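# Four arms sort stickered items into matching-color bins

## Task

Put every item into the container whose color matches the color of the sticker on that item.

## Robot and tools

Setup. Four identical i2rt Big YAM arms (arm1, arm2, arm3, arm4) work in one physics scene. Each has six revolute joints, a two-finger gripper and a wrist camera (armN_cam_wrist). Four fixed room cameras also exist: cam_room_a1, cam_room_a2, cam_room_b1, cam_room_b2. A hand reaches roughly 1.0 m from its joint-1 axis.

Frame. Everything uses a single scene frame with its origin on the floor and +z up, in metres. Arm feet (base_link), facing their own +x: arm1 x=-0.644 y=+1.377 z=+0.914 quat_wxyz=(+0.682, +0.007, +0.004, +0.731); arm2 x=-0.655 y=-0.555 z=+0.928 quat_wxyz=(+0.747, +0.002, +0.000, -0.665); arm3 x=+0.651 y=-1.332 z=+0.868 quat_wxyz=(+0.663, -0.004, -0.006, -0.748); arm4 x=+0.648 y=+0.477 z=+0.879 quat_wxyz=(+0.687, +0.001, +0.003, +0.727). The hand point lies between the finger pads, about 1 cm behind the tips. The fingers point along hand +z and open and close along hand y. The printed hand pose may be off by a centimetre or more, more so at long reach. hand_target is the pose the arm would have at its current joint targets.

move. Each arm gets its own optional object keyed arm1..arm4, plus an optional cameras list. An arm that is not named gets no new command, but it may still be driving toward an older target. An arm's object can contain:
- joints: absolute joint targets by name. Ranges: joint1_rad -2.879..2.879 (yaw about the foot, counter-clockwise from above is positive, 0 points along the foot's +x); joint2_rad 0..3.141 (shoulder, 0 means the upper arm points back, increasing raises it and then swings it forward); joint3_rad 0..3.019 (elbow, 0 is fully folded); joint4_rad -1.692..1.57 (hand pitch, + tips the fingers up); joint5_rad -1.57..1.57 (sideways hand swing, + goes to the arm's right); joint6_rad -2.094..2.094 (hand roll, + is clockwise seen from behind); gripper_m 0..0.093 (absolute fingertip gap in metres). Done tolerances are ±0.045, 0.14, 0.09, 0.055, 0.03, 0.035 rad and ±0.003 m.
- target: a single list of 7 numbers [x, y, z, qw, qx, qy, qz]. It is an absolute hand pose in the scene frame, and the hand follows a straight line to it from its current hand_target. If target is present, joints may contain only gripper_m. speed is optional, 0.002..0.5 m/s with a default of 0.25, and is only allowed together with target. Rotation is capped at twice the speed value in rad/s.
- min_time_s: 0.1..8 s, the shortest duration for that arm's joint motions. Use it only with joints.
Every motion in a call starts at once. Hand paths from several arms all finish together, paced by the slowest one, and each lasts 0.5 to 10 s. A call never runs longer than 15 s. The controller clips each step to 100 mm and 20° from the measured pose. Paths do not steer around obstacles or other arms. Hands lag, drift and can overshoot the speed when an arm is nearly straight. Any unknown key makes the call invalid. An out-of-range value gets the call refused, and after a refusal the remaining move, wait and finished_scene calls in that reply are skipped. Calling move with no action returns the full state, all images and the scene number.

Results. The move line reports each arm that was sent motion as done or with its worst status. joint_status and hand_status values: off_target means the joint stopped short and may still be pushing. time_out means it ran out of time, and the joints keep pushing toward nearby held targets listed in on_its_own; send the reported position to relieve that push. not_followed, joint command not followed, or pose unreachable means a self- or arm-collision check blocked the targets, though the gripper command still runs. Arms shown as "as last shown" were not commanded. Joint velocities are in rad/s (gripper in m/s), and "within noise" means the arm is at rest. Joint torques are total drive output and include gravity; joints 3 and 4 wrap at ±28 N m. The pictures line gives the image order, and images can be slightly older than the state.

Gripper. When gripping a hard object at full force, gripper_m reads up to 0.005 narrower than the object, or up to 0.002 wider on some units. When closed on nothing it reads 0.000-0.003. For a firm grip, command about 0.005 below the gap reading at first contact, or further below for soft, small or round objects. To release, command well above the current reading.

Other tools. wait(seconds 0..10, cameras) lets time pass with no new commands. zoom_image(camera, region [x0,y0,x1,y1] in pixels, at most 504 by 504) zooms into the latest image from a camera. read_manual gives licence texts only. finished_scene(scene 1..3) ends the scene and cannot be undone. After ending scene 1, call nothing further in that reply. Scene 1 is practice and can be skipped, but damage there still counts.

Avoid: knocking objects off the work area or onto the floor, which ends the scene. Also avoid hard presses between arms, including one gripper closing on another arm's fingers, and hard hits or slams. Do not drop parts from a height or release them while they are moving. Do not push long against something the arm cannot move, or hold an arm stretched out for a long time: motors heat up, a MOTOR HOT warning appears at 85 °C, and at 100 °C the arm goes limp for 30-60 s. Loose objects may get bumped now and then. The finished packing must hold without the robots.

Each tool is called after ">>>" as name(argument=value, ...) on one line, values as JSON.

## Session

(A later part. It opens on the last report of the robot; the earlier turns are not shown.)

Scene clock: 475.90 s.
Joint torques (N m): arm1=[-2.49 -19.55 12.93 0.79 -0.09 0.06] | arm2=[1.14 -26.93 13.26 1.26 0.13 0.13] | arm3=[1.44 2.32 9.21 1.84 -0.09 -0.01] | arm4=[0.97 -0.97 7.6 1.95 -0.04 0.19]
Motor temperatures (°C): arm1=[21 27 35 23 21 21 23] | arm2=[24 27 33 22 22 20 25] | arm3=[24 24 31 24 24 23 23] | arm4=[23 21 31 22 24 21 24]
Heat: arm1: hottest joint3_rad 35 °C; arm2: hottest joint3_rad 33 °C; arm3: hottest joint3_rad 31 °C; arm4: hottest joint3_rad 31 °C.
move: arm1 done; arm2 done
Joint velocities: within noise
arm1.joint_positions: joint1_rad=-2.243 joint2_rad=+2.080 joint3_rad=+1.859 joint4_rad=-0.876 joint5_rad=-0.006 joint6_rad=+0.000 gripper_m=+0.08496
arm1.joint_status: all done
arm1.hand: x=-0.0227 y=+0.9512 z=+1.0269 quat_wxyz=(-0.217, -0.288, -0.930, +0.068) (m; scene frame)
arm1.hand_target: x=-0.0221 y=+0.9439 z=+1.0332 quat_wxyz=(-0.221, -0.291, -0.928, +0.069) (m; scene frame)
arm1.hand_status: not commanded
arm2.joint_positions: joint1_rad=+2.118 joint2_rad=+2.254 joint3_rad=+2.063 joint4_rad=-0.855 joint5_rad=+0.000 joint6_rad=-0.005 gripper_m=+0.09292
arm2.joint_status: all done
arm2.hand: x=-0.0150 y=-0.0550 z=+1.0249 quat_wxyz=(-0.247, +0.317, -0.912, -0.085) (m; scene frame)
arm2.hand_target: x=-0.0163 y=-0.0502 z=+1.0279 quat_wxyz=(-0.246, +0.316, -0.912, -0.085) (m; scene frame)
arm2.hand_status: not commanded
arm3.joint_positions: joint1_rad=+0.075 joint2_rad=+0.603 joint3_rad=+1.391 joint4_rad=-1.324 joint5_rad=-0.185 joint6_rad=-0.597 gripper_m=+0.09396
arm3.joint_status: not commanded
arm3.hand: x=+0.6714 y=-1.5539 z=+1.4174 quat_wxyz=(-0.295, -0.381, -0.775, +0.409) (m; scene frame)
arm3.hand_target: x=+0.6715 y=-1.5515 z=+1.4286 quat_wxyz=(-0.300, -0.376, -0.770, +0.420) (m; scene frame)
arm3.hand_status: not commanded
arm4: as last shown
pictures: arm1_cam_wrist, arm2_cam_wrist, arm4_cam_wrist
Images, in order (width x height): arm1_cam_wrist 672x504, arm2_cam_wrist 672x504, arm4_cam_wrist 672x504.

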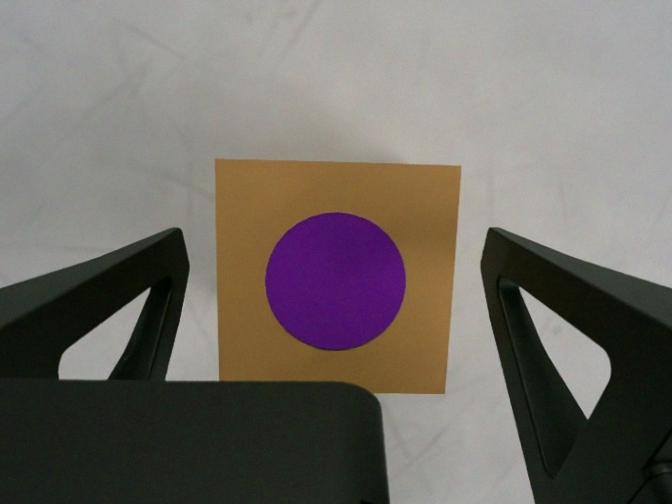

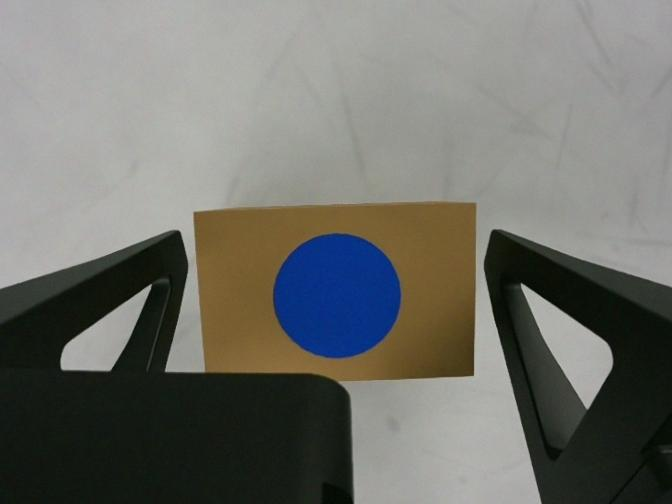

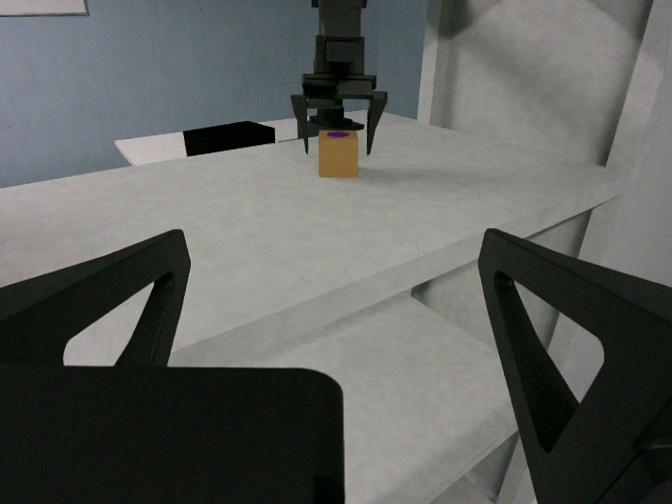

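>>> move(arm1={"target": [-0.35, 1.17, 1.12, 0.2284, 0.2903, 0.9264, -0.0716], "speed": 0.2}, arm2={"target": [-0.36, -0.32, 1.12, 0.2454, -0.3160, 0.9125, 0.0850], "speed": 0.2}, arm4={"joints": {"joint1_rad": 0.875, "joint2_rad": 1.115, "joint3_rad": 0.998, "joint4_rad": -0.93, "joint5_rad": 0, "joint6_rad": 0}, "min_time_s": 2}, cameras=["arm4_cam_wrist","cam_room_a2"])

Scene clock: 495.53 s.
Joint torques (N m): arm1=[-2.67 -2.78 11.23 0.84 -0.03 -0.02] | arm2=[1.55 -7.06 10.61 1.31 0.14 0.19] | arm3=[1.26 2.2 9.25 1.83 -0.08 -0.01] | arm4=[1.03 -6.53 12.45 0.39 0.06 0.17]
Motor temperatures (°C): arm1=[21 27 35 23 21 21 22] | arm2=[24 27 34 22 22 20 24] | arm3=[24 24 31 24 24 23 23] | arm4=[23 21 32 22 24 21 24]
Heat: arm1: hottest joint3_rad 35 °C; arm2: hottest joint3_rad 34 °C; arm3: hottest joint3_rad 31 °C; arm4: hottest joint3_rad 32 °C.
move: arm1 done; arm2 off_target; arm4 done
Joint velocities: within noise
arm1.joint_positions: joint1_rad=-2.252 joint2_rad=+0.956 joint3_rad=+0.822 joint4_rad=-0.930 joint5_rad=-0.012 joint6_rad=-0.004 gripper_m=+0.08496
arm1.joint_status: not commanded
arm1.hand: x=-0.3468 y=+1.1723 z=+1.1203 quat_wxyz=(-0.233, -0.289, -0.926, +0.072) (m; scene frame)
arm1.hand_target: x=-0.3500 y=+1.1700 z=+1.1201 quat_wxyz=(-0.229, -0.290, -0.926, +0.072) (m; scene frame)
arm1.hand_status: done (0.004 m and 0.6 deg from the pose sent, 0.405 m and 1.4 deg at the start)
arm2.joint_positions: joint1_rad=+2.122 joint2_rad=+1.016 joint3_rad=+0.816 joint4_rad=-0.816 joint5_rad=+0.003 joint6_rad=-0.003 gripper_m=+0.09292
arm2.joint_status: not commanded
arm2.hand: x=-0.3527 y=-0.3184 z=+1.1308 quat_wxyz=(-0.261, +0.316, -0.908, -0.089) (m; scene frame)
arm2.hand_target: x=-0.3600 y=-0.3201 z=+1.1201 quat_wxyz=(-0.245, +0.316, -0.912, -0.085) (m; scene frame)
arm2.hand_status: off_target (0.013 m and 1.9 deg from the pose sent, 0.445 m and 0.2 deg at the start)
arm3: as last shown
arm4.joint_positions: joint1_rad=+0.875 joint2_rad=+1.096 joint3_rad=+0.951 joint4_rad=-0.919 joint5_rad=+0.000 joint6_rad=-0.013 gripper_m=+0.09397
arm4.joint_status: all done
arm4.hand: x=+0.3221 y=+0.7215 z=+1.1061 quat_wxyz=(-0.078, +0.921, -0.299, -0.239) (m; scene frame)
arm4.hand_target: x=+0.3126 y=+0.7288 z=+1.1209 quat_wxyz=(-0.079, +0.917, -0.304, -0.247) (m; scene frame)
arm4.hand_status: not commanded
pictures: arm4_cam_wrist, cam_room_a2
Images, in order (width x height): arm4_cam_wrist 672x504, cam_room_a2 672x504.

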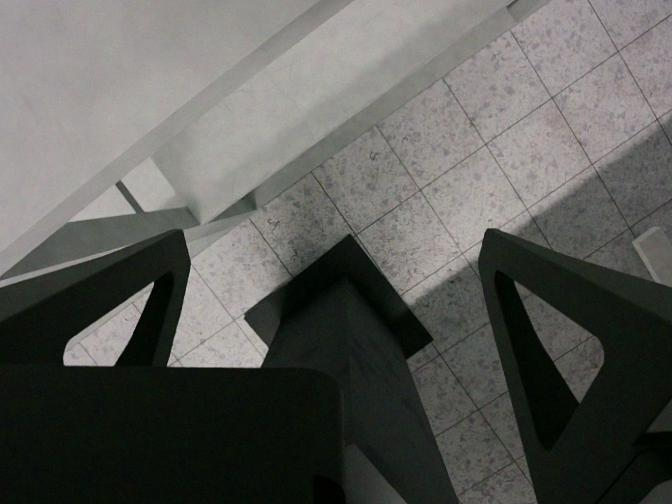

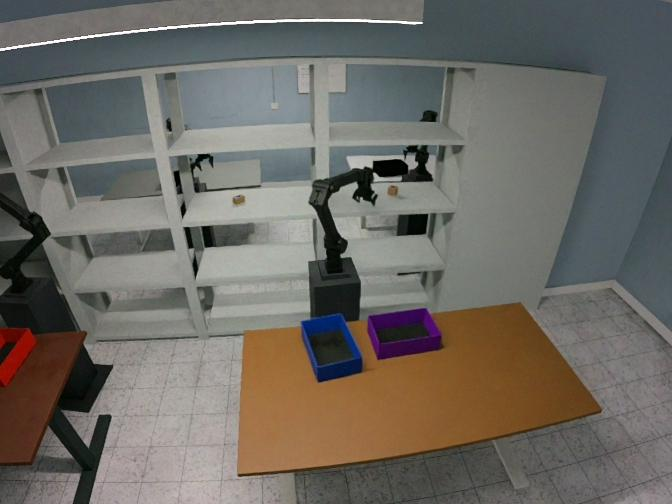

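>>> move(arm4={"target": [0.041, 0.934, 1.135, 0.0821, -0.9160, 0.3065, 0.2454], "speed": 0.2}, arm1={"joints": {"joint1_rad": -2.252, "joint2_rad": 0.65, "joint3_rad": 1.0, "joint4_rad": -1.3}, "min_time_s": 1.5}, arm2={"joints": {"joint1_rad": 2.121, "joint2_rad": 0.65, "joint3_rad": 1.0, "joint4_rad": -1.3}, "min_time_s": 1.5}, cameras=["arm4_cam_wrist"])

Scene clock: 507.47 s.
Joint torques (N m): arm1=[-1.44 1.2 16.2 1.05 -0.06 -0.05] | arm2=[0.67 -2.02 16.23 1.36 0.15 0.18] | arm3=[1.08 2.2 9.2 1.83 -0.09 -0.01] | arm4=[1.14 -22.01 13.12 0.39 0.2 0.15]
Motor temperatures (°C): arm1=[21 27 36 23 21 21 22] | arm2=[24 27 35 22 22 20 24] | arm3=[24 24 31 24 24 23 23] | arm4=[23 22 34 22 24 21 24]
Heat: arm1: hottest joint3_rad 36 °C; arm2: hottest joint3_rad 35 °C; arm3: hottest joint3_rad 31 °C; arm4: hottest joint3_rad 34 °C.
move: arm1 done; arm2 done; arm4 off_target
Joint velocities: within noise
arm1.joint_positions: joint1_rad=-2.252 joint2_rad=+0.651 joint3_rad=+0.942 joint4_rad=-1.289 joint5_rad=-0.012 joint6_rad=-0.004 gripper_m=+0.08496
arm1.joint_status: all done
arm1.hand: x=-0.4235 y=+1.2271 z=+1.2251 quat_wxyz=(-0.263, -0.286, -0.918, +0.081) (m; scene frame)
arm1.hand_target: x=-0.4208 y=+1.2259 z=+1.2533 quat_wxyz=(-0.285, -0.280, -0.912, +0.088) (m; scene frame)
arm1.hand_status: not commanded
arm2.joint_positions: joint1_rad=+2.122 joint2_rad=+0.650 joint3_rad=+0.946 joint4_rad=-1.287 joint5_rad=+0.003 joint6_rad=-0.003 gripper_m=+0.09292
arm2.joint_status: all done
arm2.hand: x=-0.4487 y=-0.3944 z=+1.2465 quat_wxyz=(-0.272, +0.315, -0.905, -0.093) (m; scene frame)
arm2.hand_target: x=-0.4469 y=-0.3940 z=+1.2722 quat_wxyz=(-0.291, +0.307, -0.901, -0.099) (m; scene frame)
arm2.hand_status: not commanded
arm3: as last shown
arm4.joint_positions: joint1_rad=+0.875 joint2_rad=+2.015 joint3_rad=+2.073 joint4_rad=-1.121 joint5_rad=+0.004 joint6_rad=-0.013 gripper_m=+0.09397
arm4.joint_status: not commanded
arm4.hand: x=+0.0494 y=+0.9250 z=+1.1291 quat_wxyz=(-0.080, +0.920, -0.299, -0.239) (m; scene frame)
arm4.hand_target: x=+0.0416 y=+0.9336 z=+1.1349 quat_wxyz=(-0.082, +0.916, -0.306, -0.246) (m; scene frame)
arm4.hand_status: off_target (0.014 m and 1.2 deg from the pose sent, 0.354 m and 1.3 deg at the start)
pictures: arm4_cam_wrist
Images, in order (width x height): arm4_cam_wrist 672x504.

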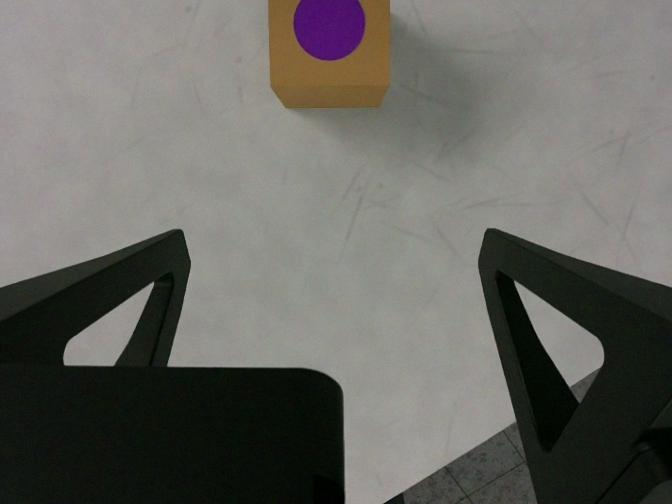

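>>> move(arm4={"target": [-0.0045, 0.9653, 1.065, 0.0821, -0.9160, 0.3065, 0.2454], "speed": 0.12}, cameras=["arm4_cam_wrist"])

Scene clock: 526.87 s.
Joint torques (N m): arm1=[-2.37 1.2 16.25 0.9 -0.07 -0.08] | arm2=[0.62 -1.96 16.23 1.35 0.13 0.18] | arm3=[1.08 2.2 9.21 1.81 -0.08 -0.01] | arm4=[1.03 -24.59 13.08 1.06 0.2 0.19]
Motor temperatures (°C): arm1=[21 26 40 23 21 21 22] | arm2=[24 27 36 22 22 20 23] | arm3=[24 24 31 24 24 23 23] | arm4=[23 24 37 22 24 21 24]
Heat: arm1: hottest joint3_rad 40 °C; arm2: hottest joint3_rad 36 °C; arm3: hottest joint3_rad 31 °C; arm4: hottest joint3_rad 37 °C.
move: arm4 off_target
Joint velocities: within noise
arm1, arm2, arm3: as last shown
arm4.joint_positions: joint1_rad=+0.875 joint2_rad=+2.204 joint3_rad=+2.210 joint4_rad=-1.088 joint5_rad=+0.005 joint6_rad=-0.011 gripper_m=+0.09397
arm4.joint_status: not commanded
arm4.hand: x=+0.0081 y=+0.9555 z=+1.0593 quat_wxyz=(-0.077, +0.922, -0.301, -0.230) (m; scene frame)
arm4.hand_target: x=-0.0036 y=+0.9646 z=+1.0653 quat_wxyz=(-0.082, +0.916, -0.306, -0.246) (m; scene frame)
arm4.hand_status: off_target (0.017 m and 2.1 deg from the pose sent, 0.093 m and 1.2 deg at the start)
pictures: arm4_cam_wrist
Images, in order (width x height): arm4_cam_wrist 672x504.

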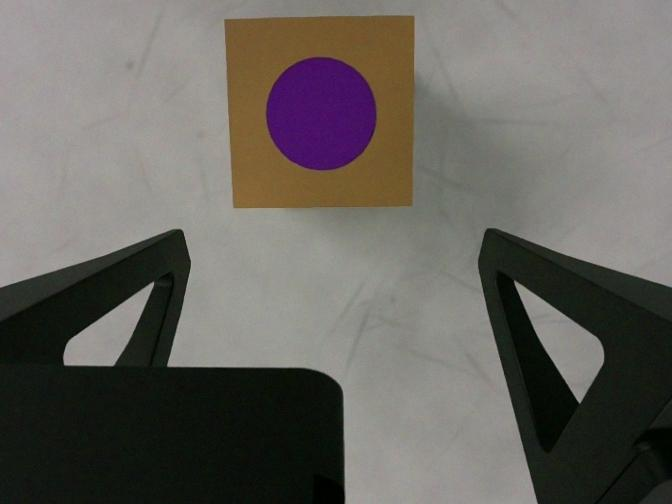

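>>> move(arm4={"target": [-0.0417, 0.989, 1.009, 0.0821, -0.9160, 0.3065, 0.2454], "speed": 0.1}, cameras=["arm4_cam_wrist"])

Scene clock: 536.60 s.
Joint torques (N m): arm1=[-1.96 0.97 16.38 0.96 -0.08 -0.06] | arm2=[0.67 -2.02 16.23 1.33 0.13 0.18] | arm3=[1.38 2.37 9.22 1.78 -0.08 -0.01] | arm4=[0.73 -25.88 13.27 0.61 0.15 0.13]
Motor temperatures (°C): arm1=[21 26 41 23 21 21 22] | arm2=[24 27 37 22 22 20 23] | arm3=[24 24 31 24 24 23 23] | arm4=[23 24 39 22 24 21 24]
Heat: arm1: hottest joint3_rad 41 °C; arm2: hottest joint3_rad 37 °C; arm3: hottest joint3_rad 31 °C; arm4: hottest joint3_rad 39 °C.
move: arm4 off_target
Joint velocities: within noise
arm1, arm2, arm3: as last shown
arm4.joint_positions: joint1_rad=+0.878 joint2_rad=+2.385 joint3_rad=+2.410 joint4_rad=-1.079 joint5_rad=+0.009 joint6_rad=-0.004 gripper_m=+0.09397
arm4.joint_status: not commanded
arm4.hand: x=-0.0326 y=+0.9834 z=+1.0153 quat_wxyz=(-0.082, +0.918, -0.302, -0.243) (m; scene frame)
arm4.hand_target: x=-0.0409 y=+0.9886 z=+1.0089 quat_wxyz=(-0.082, +0.916, -0.306, -0.247) (m; scene frame)
arm4.hand_status: off_target (0.012 m and 0.6 deg from the pose sent, 0.078 m and 2.1 deg at the start)
pictures: arm4_cam_wrist
Images, in order (width x height): arm4_cam_wrist 672x504.

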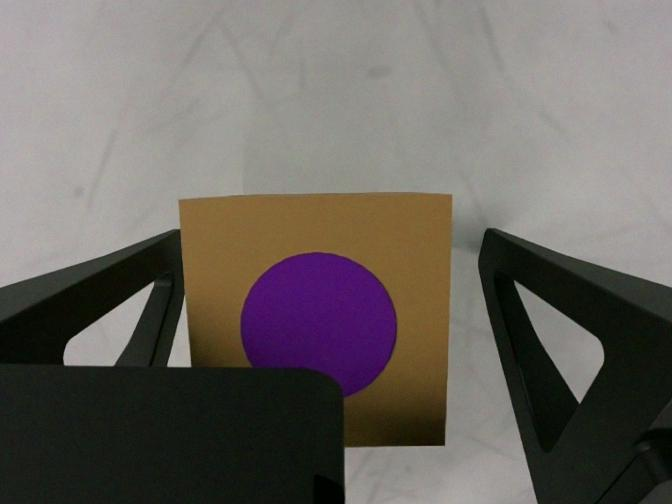

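>>> move(arm4={"joints": {"gripper_m": 0.045}}, cameras=["arm4_cam_wrist"])

>>> move(arm4={"target": [-0.0217, 0.975, 1.085, 0.0821, -0.9160, 0.3065, 0.2454], "speed": 0.15}, cameras=["arm4_cam_wrist"])

Scene clock: 542.90 s.
Joint torques (N m): arm1=[-1.26 1.38 16.47 0.9 -0.08 -0.06] | arm2=[0.67 -2.14 16.18 1.33 0.14 0.19] | arm3=[1.38 2.26 9.22 1.84 -0.09 -0.02] | arm4=[1.32 -25.93 13.31 0.64 0.14 0.17]
Motor temperatures (°C): arm1=[21 26 41 23 21 21 22] | arm2=[23 26 38 22 22 20 23] | arm3=[24 24 31 24 24 23 23] | arm4=[23 24 39 22 24 21 24]
Heat: arm1: hottest joint3_rad 41 °C; arm2: hottest joint3_rad 38 °C; arm3: hottest joint3_rad 31 °C; arm4: hottest joint3_rad 39 °C.
move: arm4 off_target
Joint velocities: within noise
arm1, arm2, arm3: as last shown
arm4.joint_positions: joint1_rad=+0.878 joint2_rad=+2.385 joint3_rad=+2.410 joint4_rad=-1.079 joint5_rad=+0.009 joint6_rad=-0.004 gripper_m=+0.05332
arm4.joint_status: gripper_m off_target (ended at +0.05335, target +0.04500)
arm4.hand: x=-0.0325 y=+0.9834 z=+1.0153 quat_wxyz=(-0.082, +0.918, -0.302, -0.243) (m; scene frame)
arm4.hand_target: x=-0.0409 y=+0.9886 z=+1.0089 quat_wxyz=(-0.083, +0.916, -0.306, -0.247) (m; scene frame)
arm4.hand_status: not commanded
pictures: arm4_cam_wrist
Images, in order (width x height): arm4_cam_wrist 672x504.

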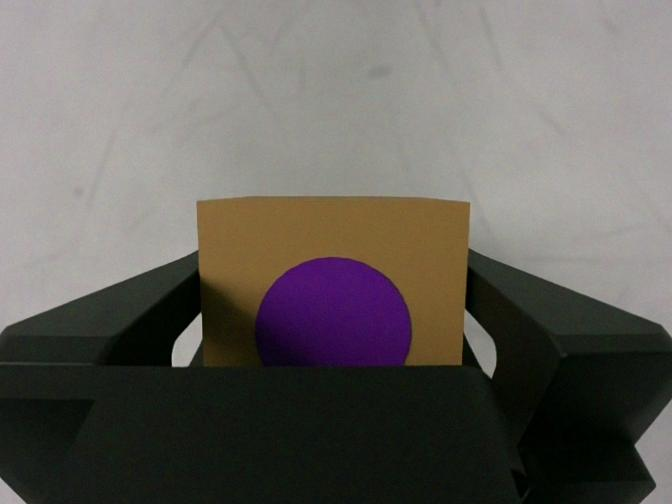

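Scene clock: 544.20 s.
Joint torques (N m): arm1=[-1.38 0.62 16.18 0.81 -0.04 -0.05] | arm2=[0.73 -1.96 16.21 1.36 0.15 0.18] | arm3=[1.32 2.26 9.21 1.84 -0.08 -0.01] | arm4=[1.26 -30.15 13.16 0.38 0.14 0.14]
Motor temperatures (°C): arm1=[21 26 41 23 21 21 22] | arm2=[23 26 38 22 22 20 23] | arm3=[24 24 31 24 24 23 23] | arm4=[23 25 39 22 24 21 25]
Heat: arm1: hottest joint3_rad 41 °C; arm2: hottest joint3_rad 38 °C; arm3: hottest joint3_rad 31 °C; arm4: hottest joint3_rad 39 °C.
move: arm4 off_target
Joint velocities: within noise
arm1, arm2, arm3: as last shown
arm4.joint_positions: joint1_rad=+0.878 joint2_rad=+2.346 joint3_rad=+2.432 joint4_rad=-1.197 joint5_rad=+0.009 joint6_rad=-0.004 gripper_m=+0.05332
arm4.joint_status: not commanded
arm4.hand: x=-0.0145 y=+0.9703 z=+1.0441 quat_wxyz=(-0.073, +0.925, -0.304, -0.216) (m; scene frame)
arm4.hand_target: x=-0.0200 y=+0.9740 z=+1.0847 quat_wxyz=(-0.082, +0.916, -0.306, -0.246) (m; scene frame)
arm4.hand_status: off_target (0.042 m and 3.6 deg from the pose sent, 0.071 m and 0.7 deg at the start)
pictures: arm4_cam_wrist
Images, in order (width x height): arm4_cam_wrist 672x504.

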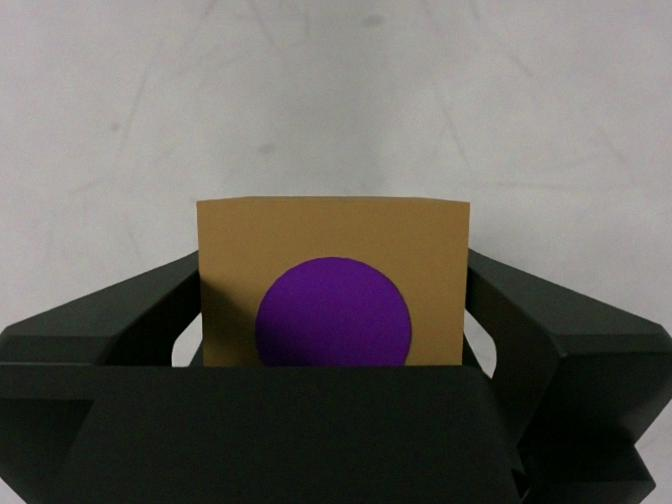

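>>> move(arm4={"target": [0.30, 0.738, 1.16, 0.0821, -0.9160, 0.3065, 0.2454], "speed": 0.25}, cameras=["arm4_cam_wrist"])

>>> move(arm4={"joints": {"joint1_rad": -1.128, "joint2_rad": 1.63, "joint3_rad": 1.05, "joint4_rad": -0.437, "joint5_rad": 0, "joint6_rad": 0}, "min_time_s": 4}, cameras=["arm4_cam_wrist", "cam_room_a2"])

Scene clock: 565.87 s.
Joint torques (N m): arm1=[-1.55 1.03 16.44 1.01 -0.06 -0.07] | arm2=[0.62 -2.02 16.24 1.35 0.14 0.18] | arm3=[1.44 2.37 9.21 1.84 -0.08 -0.02] | arm4=[1.55 -8.82 9.21 0.46 0.14 0.17]
Motor temperatures (°C): arm1=[21 25 43 23 21 21 22] | arm2=[23 26 39 22 22 20 23] | arm3=[24 24 31 24 24 23 23] | arm4=[23 30 42 22 24 21 25]
Heat: arm1: hottest joint3_rad 43 °C; arm2: hottest joint3_rad 39 °C; arm3: hottest joint3_rad 31 °C; arm4: hottest joint3_rad 42 °C.
move: arm4 done
Joint velocities: arm1=[-0.005 -0.015 0.012 0.046 0.037 -0.022 0] | arm2=[within noise] | arm3=[within noise] | arm4=[within noise]
arm1, arm2, arm3: as last shown
arm4.joint_positions: joint1_rad=+0.878 joint2_rad=+1.146 joint3_rad=+1.129 joint4_rad=-1.017 joint5_rad=+0.009 joint6_rad=-0.004 gripper_m=+0.05332
arm4.joint_status: not commanded
arm4.hand: x=+0.2995 y=+0.7392 z=+1.1639 quat_wxyz=(-0.085, +0.916, -0.301, -0.252) (m; scene frame)
arm4.hand_target: x=+0.3000 y=+0.7381 z=+1.1602 quat_wxyz=(-0.082, +0.916, -0.307, -0.246) (m; scene frame)
arm4.hand_status: done (0.004 m and 1.1 deg from the pose sent, 0.408 m and 3.6 deg at the start)
pictures: arm4_cam_wrist
Images, in order (width x height): arm4_cam_wrist 672x504.

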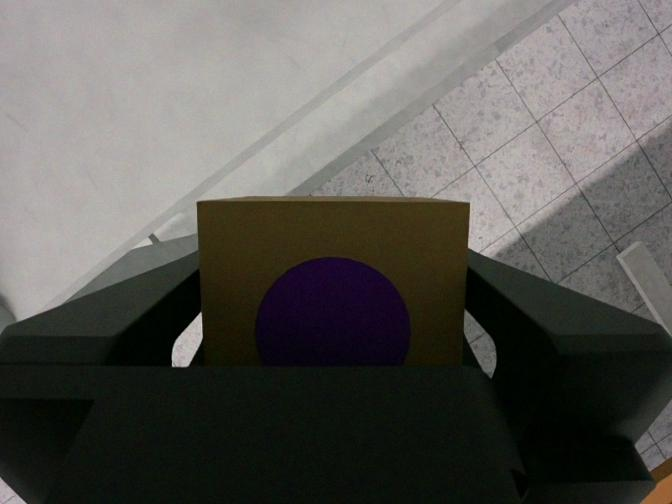

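Scene clock: 570.47 s.
Joint torques (N m): arm1=[-1.9 1.67 16.38 0.85 -0.06 -0.04] | arm2=[0.67 -1.9 16.21 1.37 0.14 0.18] | arm3=[1.2 2.2 9.24 1.84 -0.08 -0.01] | arm4=[1.32 -14.15 7.86 1.37 0 0.08]
Motor temperatures (°C): arm1=[21 25 43 23 21 21 22] | arm2=[23 26 39 22 22 20 23] | arm3=[24 24 31 24 24 23 23] | arm4=[23 29 41 22 24 21 26]
Heat: arm1: hottest joint3_rad 43 °C; arm2: hottest joint3_rad 39 °C; arm3: hottest joint3_rad 31 °C; arm4: hottest joint3_rad 41 °C.
move: arm4 done
Joint velocities: within noise
arm1, arm2: as last shown
arm3.joint_positions: joint1_rad=+0.075 joint2_rad=+0.603 joint3_rad=+1.391 joint4_rad=-1.324 joint5_rad=-0.185 joint6_rad=-0.597 gripper_m=+0.09396
arm3.joint_status: not commanded
arm3.hand: x=+0.6714 y=-1.5539 z=+1.4174 quat_wxyz=(-0.295, -0.381, -0.775, +0.409) (m; scene frame)
arm3.hand_target: x=+0.6715 y=-1.5515 z=+1.4286 quat_wxyz=(-0.300, -0.376, -0.770, +0.420) (m; scene frame)
arm3.hand_status: not commanded
arm4.joint_positions: joint1_rad=-1.136 joint2_rad=+1.611 joint3_rad=+1.051 joint4_rad=-0.455 joint5_rad=+0.003 joint6_rad=-0.004 gripper_m=+0.05331
arm4.joint_status: all done
arm4.hand: x=+1.1419 y=+0.7408 z=+0.9686 quat_wxyz=(-0.264, +0.236, -0.933, -0.064) (m; scene frame)
arm4.hand_target: x=+1.1417 y=+0.7462 z=+0.9600 quat_wxyz=(-0.262, +0.238, -0.933, -0.067) (m; scene frame)
arm4.hand_status: not commanded
pictures: arm4_cam_wrist, cam_room_a2
Images, in order (width x height): arm4_cam_wrist 672x504, cam_room_a2 672x504.

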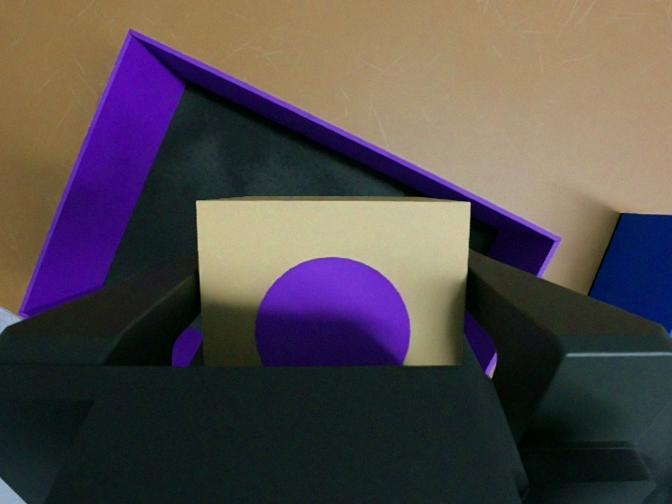

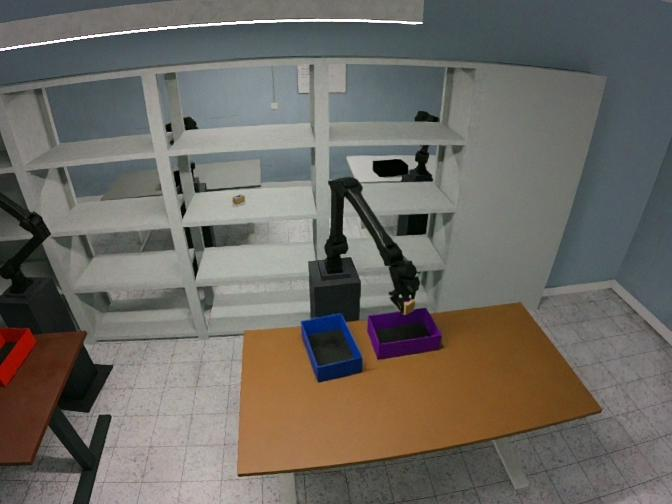

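>>> move(arm4={"target": [1.108, 0.758, 0.80, 0.2494, -0.2581, 0.9307, 0.0692], "speed": 0.2}, cameras=["arm4_cam_wrist"])

>>> move(arm4={"target": [1.108, 0.758, 0.74, 0.2494, -0.2581, 0.9307, 0.0692], "speed": 0.1}, cameras=["arm4_cam_wrist"])

Scene clock: 584.90 s.
Joint torques (N m): arm1=[-1.49 1.2 16.24 0.83 -0.02 -0.09] | arm2=[0.67 -1.9 16.18 1.32 0.13 0.18] | arm3=[1.38 2.37 9.21 1.87 -0.09 -0.02] | arm4=[1.32 -15.5 5.33 1.5 0.13 0.15]
Motor temperatures (°C): arm1=[21 25 44 23 21 21 22] | arm2=[23 26 39 22 22 20 23] | arm3=[24 24 31 24 24 23 23] | arm4=[22 27 40 22 24 21 26]
Heat: arm1: hottest joint3_rad 44 °C; arm2: hottest joint3_rad 39 °C; arm3: hottest joint3_rad 31 °C; arm4: hottest joint3_rad 40 °C.
move: arm4 done
Joint velocities: within noise
arm1, arm2, arm3: as last shown
arm4.joint_positions: joint1_rad=-1.085 joint2_rad=+1.907 joint3_rad=+0.894 joint4_rad=-0.039 joint5_rad=+0.003 joint6_rad=-0.004 gripper_m=+0.05331
arm4.joint_status: not commanded
arm4.hand: x=+1.1072 y=+0.7531 z=+0.8023 quat_wxyz=(-0.245, +0.261, -0.931, -0.066) (m; scene frame)
arm4.hand_target: x=+1.1080 y=+0.7579 z=+0.8000 quat_wxyz=(-0.249, +0.258, -0.931, -0.069) (m; scene frame)
arm4.hand_status: done (0.005 m and 0.7 deg from the pose sent, 0.173 m and 3.1 deg at the start)
pictures: arm4_cam_wrist
Images, in order (width x height): arm4_cam_wrist 672x504.

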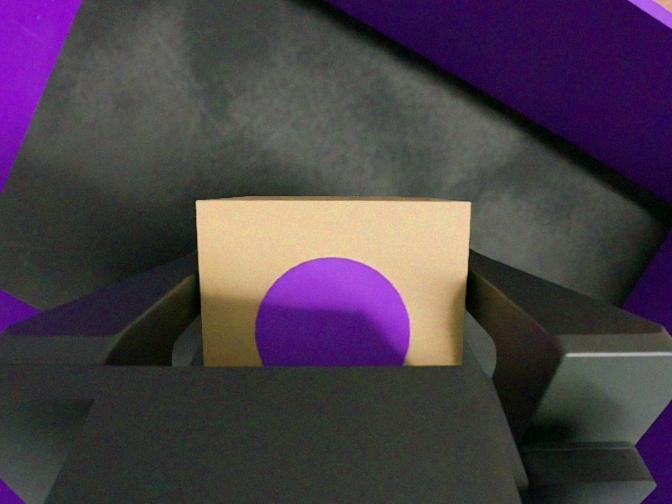

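Scene clock: 586.13 s.
Joint torques (N m): arm1=[-1.67 1.2 16.42 0.83 -0.03 -0.03] | arm2=[0.56 -2.02 16.23 1.33 0.14 0.18] | arm3=[1.26 2.32 9.24 1.87 -0.08 -0.02] | arm4=[1.38 -16.26 4.96 1.36 0.13 0.15]
Motor temperatures (°C): arm1=[21 25 44 23 21 21 22] | arm2=[23 26 40 22 22 20 23] | arm3=[24 24 31 24 24 23 23] | arm4=[22 27 40 22 24 21 26]
Heat: arm1: hottest joint3_rad 44 °C; arm2: hottest joint3_rad 40 °C; arm3: hottest joint3_rad 31 °C; arm4: hottest joint3_rad 40 °C.
move: arm4 done
Joint velocities: within noise
arm1.joint_positions: joint1_rad=-2.252 joint2_rad=+0.651 joint3_rad=+0.942 joint4_rad=-1.289 joint5_rad=-0.012 joint6_rad=-0.004 gripper_m=+0.08496
arm1.joint_status: not commanded
arm1.hand: x=-0.4235 y=+1.2271 z=+1.2251 quat_wxyz=(-0.263, -0.286, -0.918, +0.081) (m; scene frame)
arm1.hand_target: x=-0.4208 y=+1.2259 z=+1.2533 quat_wxyz=(-0.285, -0.280, -0.912, +0.088) (m; scene frame)
arm1.hand_status: not commanded
arm2.joint_positions: joint1_rad=+2.122 joint2_rad=+0.650 joint3_rad=+0.946 joint4_rad=-1.287 joint5_rad=+0.003 joint6_rad=-0.003 gripper_m=+0.09292
arm2.joint_status: not commanded
arm2.hand: x=-0.4487 y=-0.3944 z=+1.2465 quat_wxyz=(-0.272, +0.315, -0.905, -0.093) (m; scene frame)
arm2.hand_target: x=-0.4469 y=-0.3940 z=+1.2722 quat_wxyz=(-0.291, +0.307, -0.901, -0.099) (m; scene frame)
arm2.hand_status: not commanded
arm3: as last shown
arm4.joint_positions: joint1_rad=-1.085 joint2_rad=+2.058 joint3_rad=+0.894 joint4_rad=+0.107 joint5_rad=+0.003 joint6_rad=-0.004 gripper_m=+0.05331
arm4.joint_status: not commanded
arm4.hand: x=+1.1034 y=+0.7508 z=+0.7423 quat_wxyz=(-0.243, +0.261, -0.932, -0.065) (m; scene frame)
arm4.hand_target: x=+1.1078 y=+0.7578 z=+0.7401 quat_wxyz=(-0.249, +0.258, -0.931, -0.069) (m; scene frame)
arm4.hand_status: done (0.009 m and 1.0 deg from the pose sent, 0.063 m and 0.7 deg at the start)
pictures: arm4_cam_wrist
Images, in order (width x height): arm4_cam_wrist 672x504.

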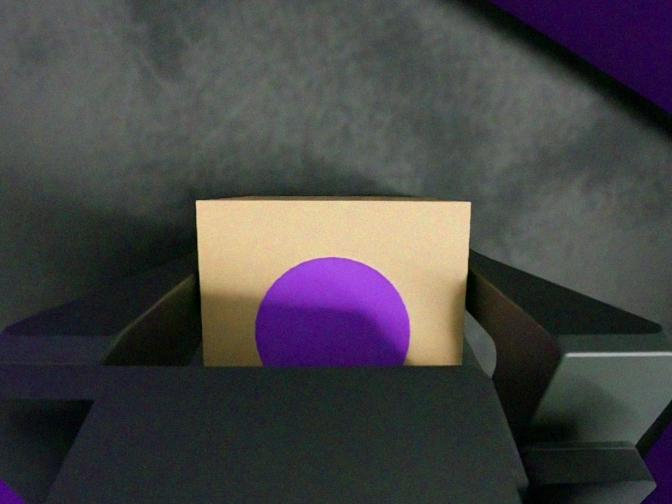

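>>> move(arm4={"target": [1.108, 0.758, 0.722, 0.2494, -0.2581, 0.9307, 0.0692], "speed": 0.05}, cameras=["arm4_cam_wrist"])

Scene clock: 589.07 s.
Joint torques (N m): arm1=[-1.79 1.08 16.24 0.85 -0.02 -0.06] | arm2=[0.67 -2.02 16.21 1.36 0.14 0.17] | arm3=[1.26 2.32 9.24 1.84 -0.08 -0.01] | arm4=[1.32 -13.74 5.3 1.31 0.14 0.18]
Motor temperatures (°C): arm1=[21 25 44 23 21 21 22] | arm2=[23 26 40 22 22 20 23] | arm3=[24 24 31 24 24 23 23] | arm4=[22 27 39 22 24 21 26]
Heat: arm1: hottest joint3_rad 44 °C; arm2: hottest joint3_rad 40 °C; arm3: hottest joint3_rad 31 °C; arm4: hottest joint3_rad 39 °C.
move: arm4 off_target
Joint velocities: within noise
arm1, arm2, arm3: as last shown
arm4.joint_positions: joint1_rad=-1.085 joint2_rad=+2.073 joint3_rad=+0.895 joint4_rad=+0.153 joint5_rad=+0.003 joint6_rad=-0.004 gripper_m=+0.05331
arm4.joint_status: not commanded
arm4.hand: x=+1.1088 y=+0.7540 z=+0.7407 quat_wxyz=(-0.258, +0.260, -0.928, -0.069) (m; scene frame)
arm4.hand_target: x=+1.1073 y=+0.7574 z=+0.7227 quat_wxyz=(-0.249, +0.258, -0.931, -0.069) (m; scene frame)
arm4.hand_status: off_target (0.019 m and 1.0 deg from the pose sent, 0.022 m and 1.0 deg at the start)
pictures: arm4_cam_wrist
Images, in order (width x height): arm4_cam_wrist 672x504.

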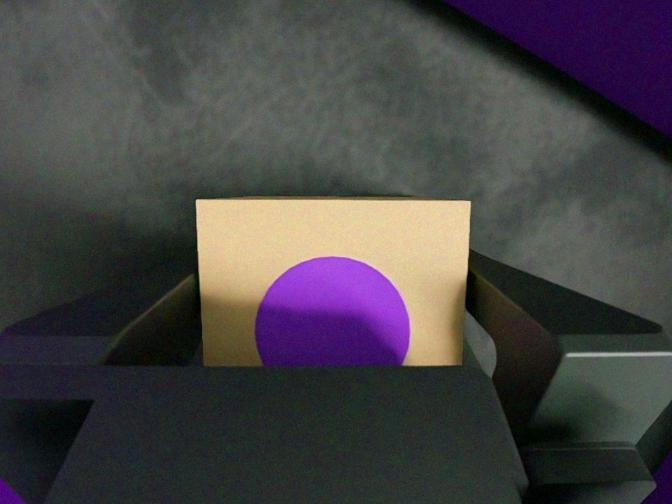

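>>> move(arm4={"joints": {"gripper_m": 0.08}}, cameras=["arm4_cam_wrist"])

>>> move(arm4={"target": [1.06, 0.73, 0.95, 0.2494, -0.2581, 0.9307, 0.0692], "speed": 0.2}, cameras=["arm4_cam_wrist"])

Scene clock: 596.17 s.
Joint torques (N m): arm1=[-1.61 1.32 16.42 0.96 -0.05 -0.09] | arm2=[0.73 -2.02 16.24 1.31 0.14 0.18] | arm3=[1.32 2.14 9.21 1.85 -0.08 -0.01] | arm4=[1.03 -14.56 5.07 1.02 0.15 0.16]
Motor temperatures (°C): arm1=[21 25 44 23 21 21 22] | arm2=[23 25 40 22 22 20 23] | arm3=[24 24 31 24 24 23 23] | arm4=[22 26 38 22 24 21 26]
Heat: arm1: hottest joint3_rad 44 °C; arm2: hottest joint3_rad 40 °C; arm3: hottest joint3_rad 31 °C; arm4: hottest joint3_rad 38 °C.
move: arm4 done
Joint velocities: within noise
arm1, arm2, arm3: as last shown
arm4.joint_positions: joint1_rad=-1.080 joint2_rad=+2.083 joint3_rad=+0.897 joint4_rad=+0.158 joint5_rad=+0.002 joint6_rad=-0.004 gripper_m=+0.07992
arm4.joint_status: all done
arm4.hand: x=+1.1073 y=+0.7561 z=+0.7369 quat_wxyz=(-0.256, +0.262, -0.928, -0.070) (m; scene frame)
arm4.hand_target: x=+1.1072 y=+0.7575 z=+0.7225 quat_wxyz=(-0.249, +0.258, -0.931, -0.069) (m; scene frame)
arm4.hand_status: not commanded
pictures: arm4_cam_wrist
Images, in order (width x height): arm4_cam_wrist 672x504.

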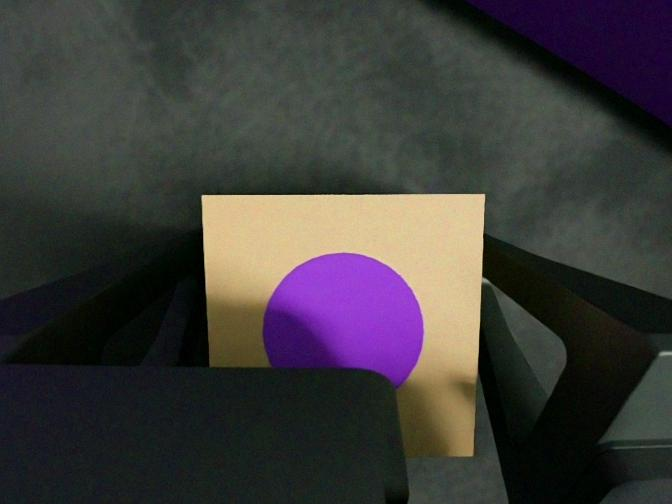

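Scene clock: 597.97 s.
Joint torques (N m): arm1=[-1.08 1.2 16.12 1.01 0 -0.02] | arm2=[0.67 -2.08 16.21 1.32 0.13 0.18] | arm3=[1.32 2.32 9.22 1.83 -0.09 -0.01] | arm4=[1.38 -11.87 8.59 0.46 0.22 0.17]
Motor temperatures (°C): arm1=[21 25 44 23 21 21 22] | arm2=[23 25 40 22 22 20 23] | arm3=[24 24 31 24 24 23 23] | arm4=[22 26 38 22 24 21 26]
Heat: arm1: hottest joint3_rad 44 °C; arm2: hottest joint3_rad 40 °C; arm3: hottest joint3_rad 31 °C; arm4: hottest joint3_rad 38 °C.
move: arm4 done
Joint velocities: within noise
arm1, arm2, arm3: as last shown
arm4.joint_positions: joint1_rad=-1.080 joint2_rad=+1.462 joint3_rad=+0.817 joint4_rad=-0.395 joint5_rad=+0.002 joint6_rad=-0.004 gripper_m=+0.07992
arm4.joint_status: not commanded
arm4.hand: x=+1.0579 y=+0.7260 z=+0.9471 quat_wxyz=(-0.250, +0.262, -0.929, -0.068) (m; scene frame)
arm4.hand_target: x=+1.0599 y=+0.7300 z=+0.9500 quat_wxyz=(-0.250, +0.258, -0.931, -0.069) (m; scene frame)
arm4.hand_status: done (0.005 m and 0.5 deg from the pose sent, 0.220 m and 0.9 deg at the start)
pictures: arm4_cam_wrist
Images, in order (width x height): arm4_cam_wrist 672x504.

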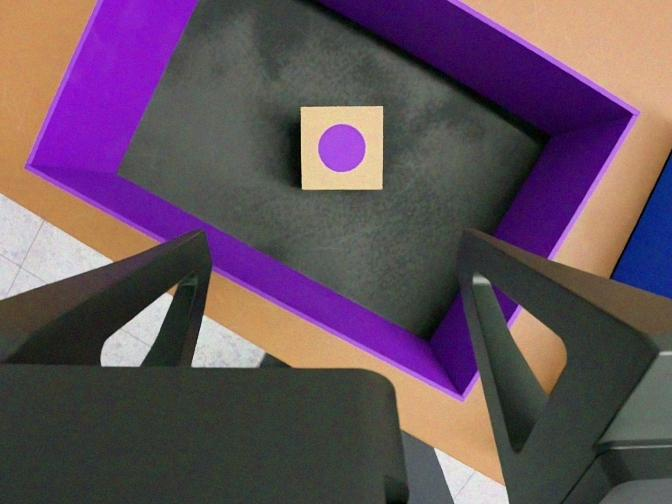

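>>> move(arm4={"joints": {"joint1_rad": 2.185, "joint2_rad": 0.65, "joint3_rad": 1.0, "joint4_rad": -1.3, "joint5_rad": 0, "joint6_rad": 0, "gripper_m": 0.093}, "min_time_s": 5}, cameras=["arm4_cam_wrist"])

>>> move(arm4={"target": [0.041, 0.003, 1.14, 0.0863, 0.9119, 0.3140, -0.2506], "speed": 0.25}, cameras=["arm4_cam_wrist"])

Scene clock: 618.50 s.
Joint torques (N m): arm1=[-1.32 1.26 16.39 0.92 -0.03 -0.03] | arm2=[0.67 -1.96 16.21 1.33 0.14 0.18] | arm3=[1.26 2.26 9.22 1.83 -0.08 -0.01] | arm4=[1.03 -1.44 12.51 0.55 0 0.08]
Motor temperatures (°C): arm1=[21 25 45 23 21 21 22] | arm2=[23 25 40 22 22 20 23] | arm3=[24 24 31 24 24 23 23] | arm4=[22 25 37 22 24 21 25]
Heat: arm1: hottest joint3_rad 45 °C; arm2: hottest joint3_rad 40 °C; arm3: hottest joint3_rad 31 °C; arm4: hottest joint3_rad 37 °C.
move: arm4 done
Joint velocities: within noise
arm1, arm2, arm3: as last shown
arm4.joint_positions: joint1_rad=+2.182 joint2_rad=+0.656 joint3_rad=+0.948 joint4_rad=-1.288 joint5_rad=+0.002 joint6_rad=-0.003 gripper_m=+0.09290
arm4.joint_status: all done
arm4.hand: x=+0.4418 y=+0.3158 z=+1.1977 quat_wxyz=(+0.092, +0.905, +0.315, -0.271) (m; scene frame)
arm4.hand_target: x=+0.4419 y=+0.3144 z=+1.2238 quat_wxyz=(+0.101, +0.898, +0.313, -0.291) (m; scene frame)
arm4.hand_status: not commanded
pictures: arm4_cam_wrist
Images, in order (width x height): arm4_cam_wrist 672x504.

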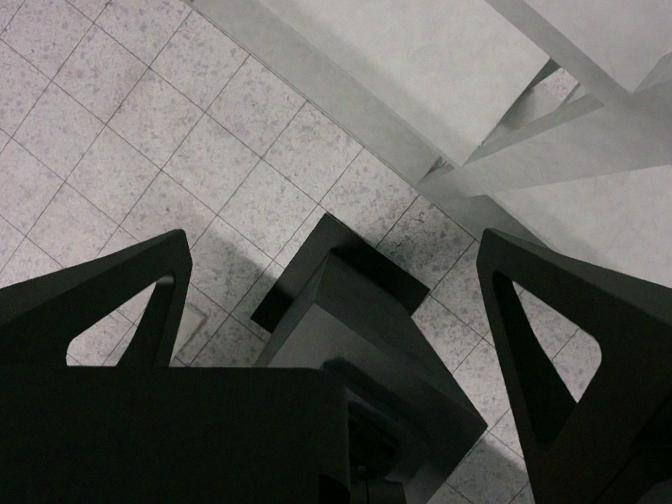

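Scene clock: 621.50 s.
Joint torques (N m): arm1=[-1.61 0.91 16.25 0.95 -0.01 -0.06] | arm2=[0.62 -2.02 16.18 1.32 0.14 0.19] | arm3=[1.08 2.32 9.2 1.84 -0.09 -0.02] | arm4=[0.97 -22.65 13.15 0.39 0.01 0.08]
Motor temperatures (°C): arm1=[21 25 45 23 21 21 22] | arm2=[23 25 40 22 22 20 23] | arm3=[24 24 31 24 24 23 23] | arm4=[22 25 38 22 24 21 25]
Heat: arm1: hottest joint3_rad 45 °C; arm2: hottest joint3_rad 40 °C; arm3: hottest joint3_rad 31 °C; arm4: hottest joint3_rad 38 °C.
move: arm4 off_target
Joint velocities: within noise
arm1, arm2, arm3: as last shown
arm4.joint_positions: joint1_rad=+2.182 joint2_rad=+2.056 joint3_rad=+2.135 joint4_rad=-1.137 joint5_rad=+0.002 joint6_rad=-0.003 gripper_m=+0.09290
arm4.joint_status: not commanded
arm4.hand: x=+0.0510 y=+0.0077 z=+1.1308 quat_wxyz=(+0.083, +0.913, +0.318, -0.242) (m; scene frame)
arm4.hand_target: x=+0.0416 y=+0.0035 z=+1.1399 quat_wxyz=(+0.086, +0.912, +0.314, -0.251) (m; scene frame)
arm4.hand_status: off_target (0.014 m and 1.1 deg from the pose sent, 0.512 m and 2.5 deg at the start)
pictures: arm4_cam_wrist
Images, in order (width x height): arm4_cam_wrist 672x504.

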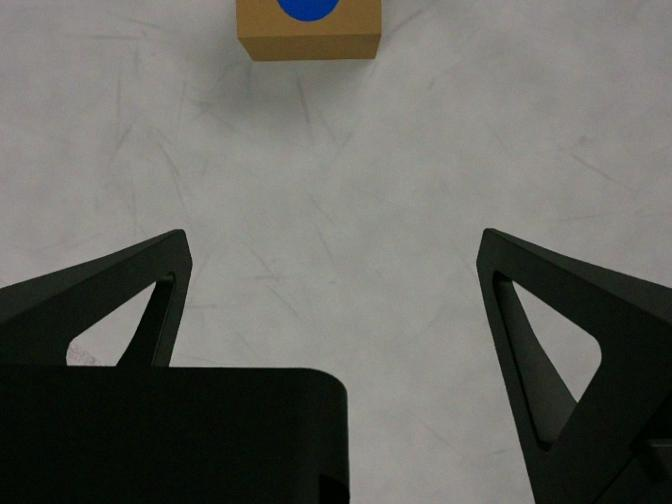

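>>> move(arm4={"target": [-0.0072, -0.0518, 1.07, 0.1139, 0.8861, 0.3129, -0.3225], "speed": 0.15}, cameras=["arm4_cam_wrist"])

Scene clock: 640.53 s.
Joint torques (N m): arm1=[-1.49 1.67 16.12 0.79 -0.05 -0.1] | arm2=[0.67 -1.85 16.24 1.35 0.14 0.18] | arm3=[1.2 2.32 9.2 1.87 -0.09 -0.01] | arm4=[1.55 -24.82 11.7 1.48 0.04 0.07]
Motor temperatures (°C): arm1=[21 24 45 23 21 21 22] | arm2=[23 25 41 22 22 20 23] | arm3=[24 24 31 24 24 23 23] | arm4=[22 27 40 22 24 21 25]
Heat: arm1: hottest joint3_rad 45 °C; arm2: hottest joint3_rad 41 °C; arm3: hottest joint3_rad 31 °C; arm4: hottest joint3_rad 40 °C.
move: arm4 off_target
Joint velocities: within noise
arm1, arm2: as last shown
arm3.joint_positions: joint1_rad=+0.075 joint2_rad=+0.603 joint3_rad=+1.391 joint4_rad=-1.324 joint5_rad=-0.185 joint6_rad=-0.597 gripper_m=+0.09396
arm3.joint_status: not commanded
arm3.hand: x=+0.6714 y=-1.5539 z=+1.4174 quat_wxyz=(-0.295, -0.381, -0.775, +0.409) (m; scene frame)
arm3.hand_target: x=+0.6715 y=-1.5515 z=+1.4286 quat_wxyz=(-0.300, -0.376, -0.770, +0.420) (m; scene frame)
arm3.hand_status: not commanded
arm4.joint_positions: joint1_rad=+2.186 joint2_rad=+2.188 joint3_rad=+2.135 joint4_rad=-0.850 joint5_rad=+0.002 joint6_rad=-0.003 gripper_m=+0.09290
arm4.joint_status: not commanded
arm4.hand: x=-0.0024 y=-0.0389 z=+1.0687 quat_wxyz=(+0.108, +0.891, +0.312, -0.312) (m; scene frame)
arm4.hand_target: x=-0.0066 y=-0.0514 z=+1.0701 quat_wxyz=(+0.114, +0.886, +0.313, -0.323) (m; scene frame)
arm4.hand_status: off_target (0.014 m and 1.5 deg from the pose sent, 0.103 m and 10.4 deg at the start)
pictures: arm4_cam_wrist
Images, in order (width x height): arm4_cam_wrist 672x504.

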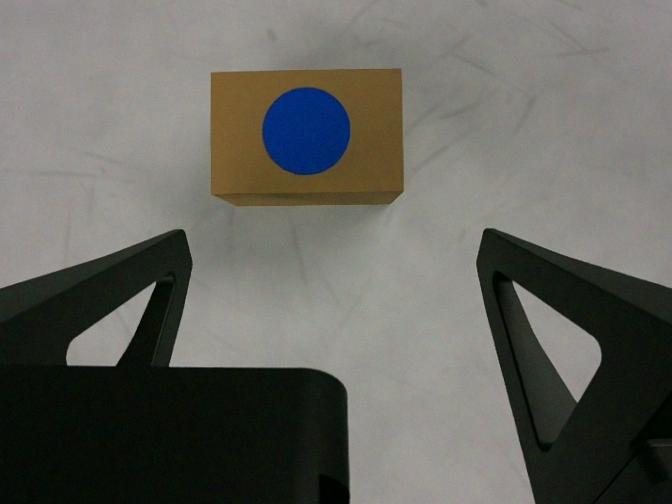

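>>> move(arm4={"target": [-0.0383, -0.0878, 1.008, 0.1139, 0.8861, 0.3129, -0.3225], "speed": 0.1}, cameras=["arm4_cam_wrist"])

Scene clock: 653.67 s.
Joint torques (N m): arm1=[-1.79 0.73 16.43 1.13 -0.07 -0.06] | arm2=[0.67 -2.02 16.21 1.35 0.13 0.18] | arm3=[1.26 2.37 9.2 1.83 -0.08 -0.02] | arm4=[1.08 -25.29 13.37 1.05 0.11 0.14]
Motor temperatures (°C): arm1=[21 24 45 23 21 21 22] | arm2=[23 25 41 22 22 20 23] | arm3=[24 24 31 24 24 23 23] | arm4=[22 28 40 22 24 21 25]
Heat: arm1: hottest joint3_rad 45 °C; arm2: hottest joint3_rad 41 °C; arm3: hottest joint3_rad 31 °C; arm4: hottest joint3_rad 40 °C.
move: arm4 off_target
Joint velocities: within noise
arm1, arm2, arm3: as last shown
arm4.joint_positions: joint1_rad=+2.201 joint2_rad=+2.363 joint3_rad=+2.299 joint4_rad=-0.826 joint5_rad=+0.006 joint6_rad=-0.003 gripper_m=+0.09290
arm4.joint_status: not commanded
arm4.hand: x=-0.0304 y=-0.0763 z=+1.0150 quat_wxyz=(+0.110, +0.887, +0.317, -0.318) (m; scene frame)
arm4.hand_target: x=-0.0372 y=-0.0870 z=+1.0078 quat_wxyz=(+0.114, +0.886, +0.313, -0.323) (m; scene frame)
arm4.hand_status: off_target (0.016 m and 0.8 deg from the pose sent, 0.086 m and 1.5 deg at the start)
pictures: arm4_cam_wrist
Images, in order (width x height): arm4_cam_wrist 672x504.

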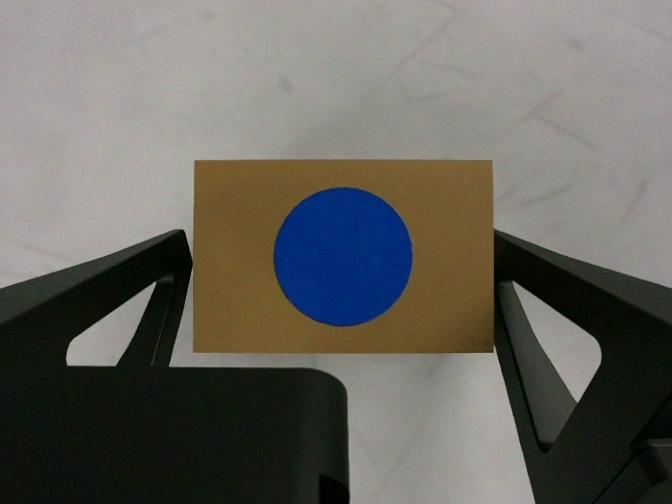

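>>> move(arm4={"target": [-0.0422, -0.0885, 0.998, 0.1139, 0.8861, 0.3129, -0.3225], "speed": 0.06})

>>> move(arm4={"joints": {"gripper_m": 0.06}}, cameras=["arm4_cam_wrist"])

Scene clock: 660.73 s.
Joint torques (N m): arm1=[-0.97 1.08 16.34 0.91 -0.04 -0.07] | arm2=[0.62 -1.96 16.23 1.37 0.14 0.18] | arm3=[1.32 2.2 9.22 1.84 -0.08 -0.02] | arm4=[1.2 -24.59 13.11 1.52 0.07 0.14]
Motor temperatures (°C): arm1=[21 24 46 23 21 21 22] | arm2=[23 25 41 22 22 20 23] | arm3=[24 24 31 24 24 23 23] | arm4=[22 28 41 22 24 21 25]
Heat: arm1: hottest joint3_rad 46 °C; arm2: hottest joint3_rad 41 °C; arm3: hottest joint3_rad 31 °C; arm4: hottest joint3_rad 41 °C.
move: arm4 off_target
Joint velocities: within noise
arm1.joint_positions: joint1_rad=-2.252 joint2_rad=+0.651 joint3_rad=+0.942 joint4_rad=-1.289 joint5_rad=-0.012 joint6_rad=-0.004 gripper_m=+0.08496
arm1.joint_status: not commanded
arm1.hand: x=-0.4235 y=+1.2271 z=+1.2251 quat_wxyz=(-0.263, -0.286, -0.918, +0.081) (m; scene frame)
arm1.hand_target: x=-0.4208 y=+1.2259 z=+1.2533 quat_wxyz=(-0.285, -0.280, -0.912, +0.088) (m; scene frame)
arm1.hand_status: not commanded
arm2.joint_positions: joint1_rad=+2.122 joint2_rad=+0.650 joint3_rad=+0.946 joint4_rad=-1.287 joint5_rad=+0.003 joint6_rad=-0.003 gripper_m=+0.09292
arm2.joint_status: not commanded
arm2.hand: x=-0.4487 y=-0.3944 z=+1.2465 quat_wxyz=(-0.272, +0.315, -0.905, -0.093) (m; scene frame)
arm2.hand_target: x=-0.4469 y=-0.3940 z=+1.2722 quat_wxyz=(-0.291, +0.307, -0.901, -0.099) (m; scene frame)
arm2.hand_status: not commanded
arm3: as last shown
arm4.joint_positions: joint1_rad=+2.201 joint2_rad=+2.369 joint3_rad=+2.306 joint4_rad=-0.826 joint5_rad=+0.006 joint6_rad=-0.003 gripper_m=+0.09290
arm4.joint_status: not commanded
arm4.hand: x=-0.0315 y=-0.0772 z=+1.0135 quat_wxyz=(+0.110, +0.887, +0.317, -0.318) (m; scene frame)
arm4.hand_target: x=-0.0405 y=-0.0872 z=+0.9978 quat_wxyz=(+0.114, +0.886, +0.313, -0.323) (m; scene frame)
arm4.hand_status: off_target (0.022 m and 0.8 deg from the pose sent, 0.024 m and 0.8 deg at the start)
pictures: none

Scene clock: 661.27 s.
Joint torques (N m): arm1=[-1.32 1.55 16.34 0.94 -0.05 -0.02] | arm2=[0.67 -2.08 16.23 1.32 0.14 0.18] | arm3=[1.38 2.26 9.21 1.84 -0.07 -0.02] | arm4=[1.03 -24.64 13.04 1.52 0.05 0.14]
Motor temperatures (°C): arm1=[21 24 46 23 21 21 22] | arm2=[23 25 41 22 22 20 23] | arm3=[24 24 31 24 24 23 23] | arm4=[22 28 41 22 24 21 25]
Heat: arm1: hottest joint3_rad 46 °C; arm2: hottest joint3_rad 41 °C; arm3: hottest joint3_rad 31 °C; arm4: hottest joint3_rad 41 °C.
move: arm4 off_target
Joint velocities: within noise
arm1, arm2, arm3: as last shown
arm4.joint_positions: joint1_rad=+2.201 joint2_rad=+2.369 joint3_rad=+2.306 joint4_rad=-0.826 joint5_rad=+0.007 joint6_rad=-0.003 gripper_m=+0.06926
arm4.joint_status: gripper_m off_target (ended at +0.06928, target +0.06000)
arm4.hand: x=-0.0317 y=-0.0772 z=+1.0134 quat_wxyz=(+0.110, +0.887, +0.317, -0.318) (m; scene frame)
arm4.hand_target: x=-0.0406 y=-0.0872 z=+0.9978 quat_wxyz=(+0.114, +0.886, +0.313, -0.323) (m; scene frame)
arm4.hand_status: not commanded
pictures: arm4_cam_wrist
Images, in order (width x height): arm4_cam_wrist 672x504.

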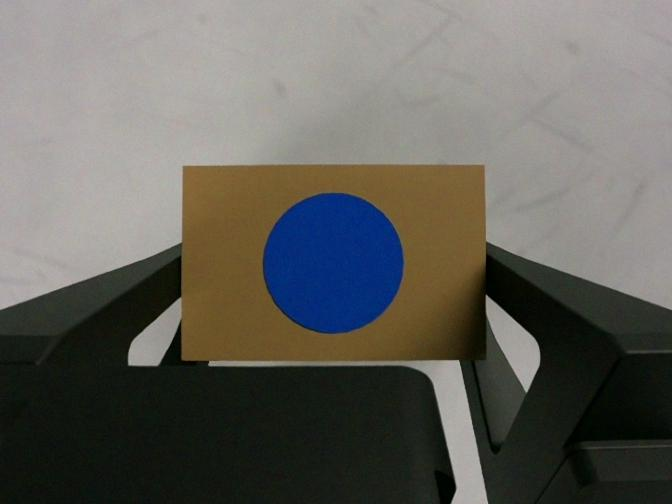

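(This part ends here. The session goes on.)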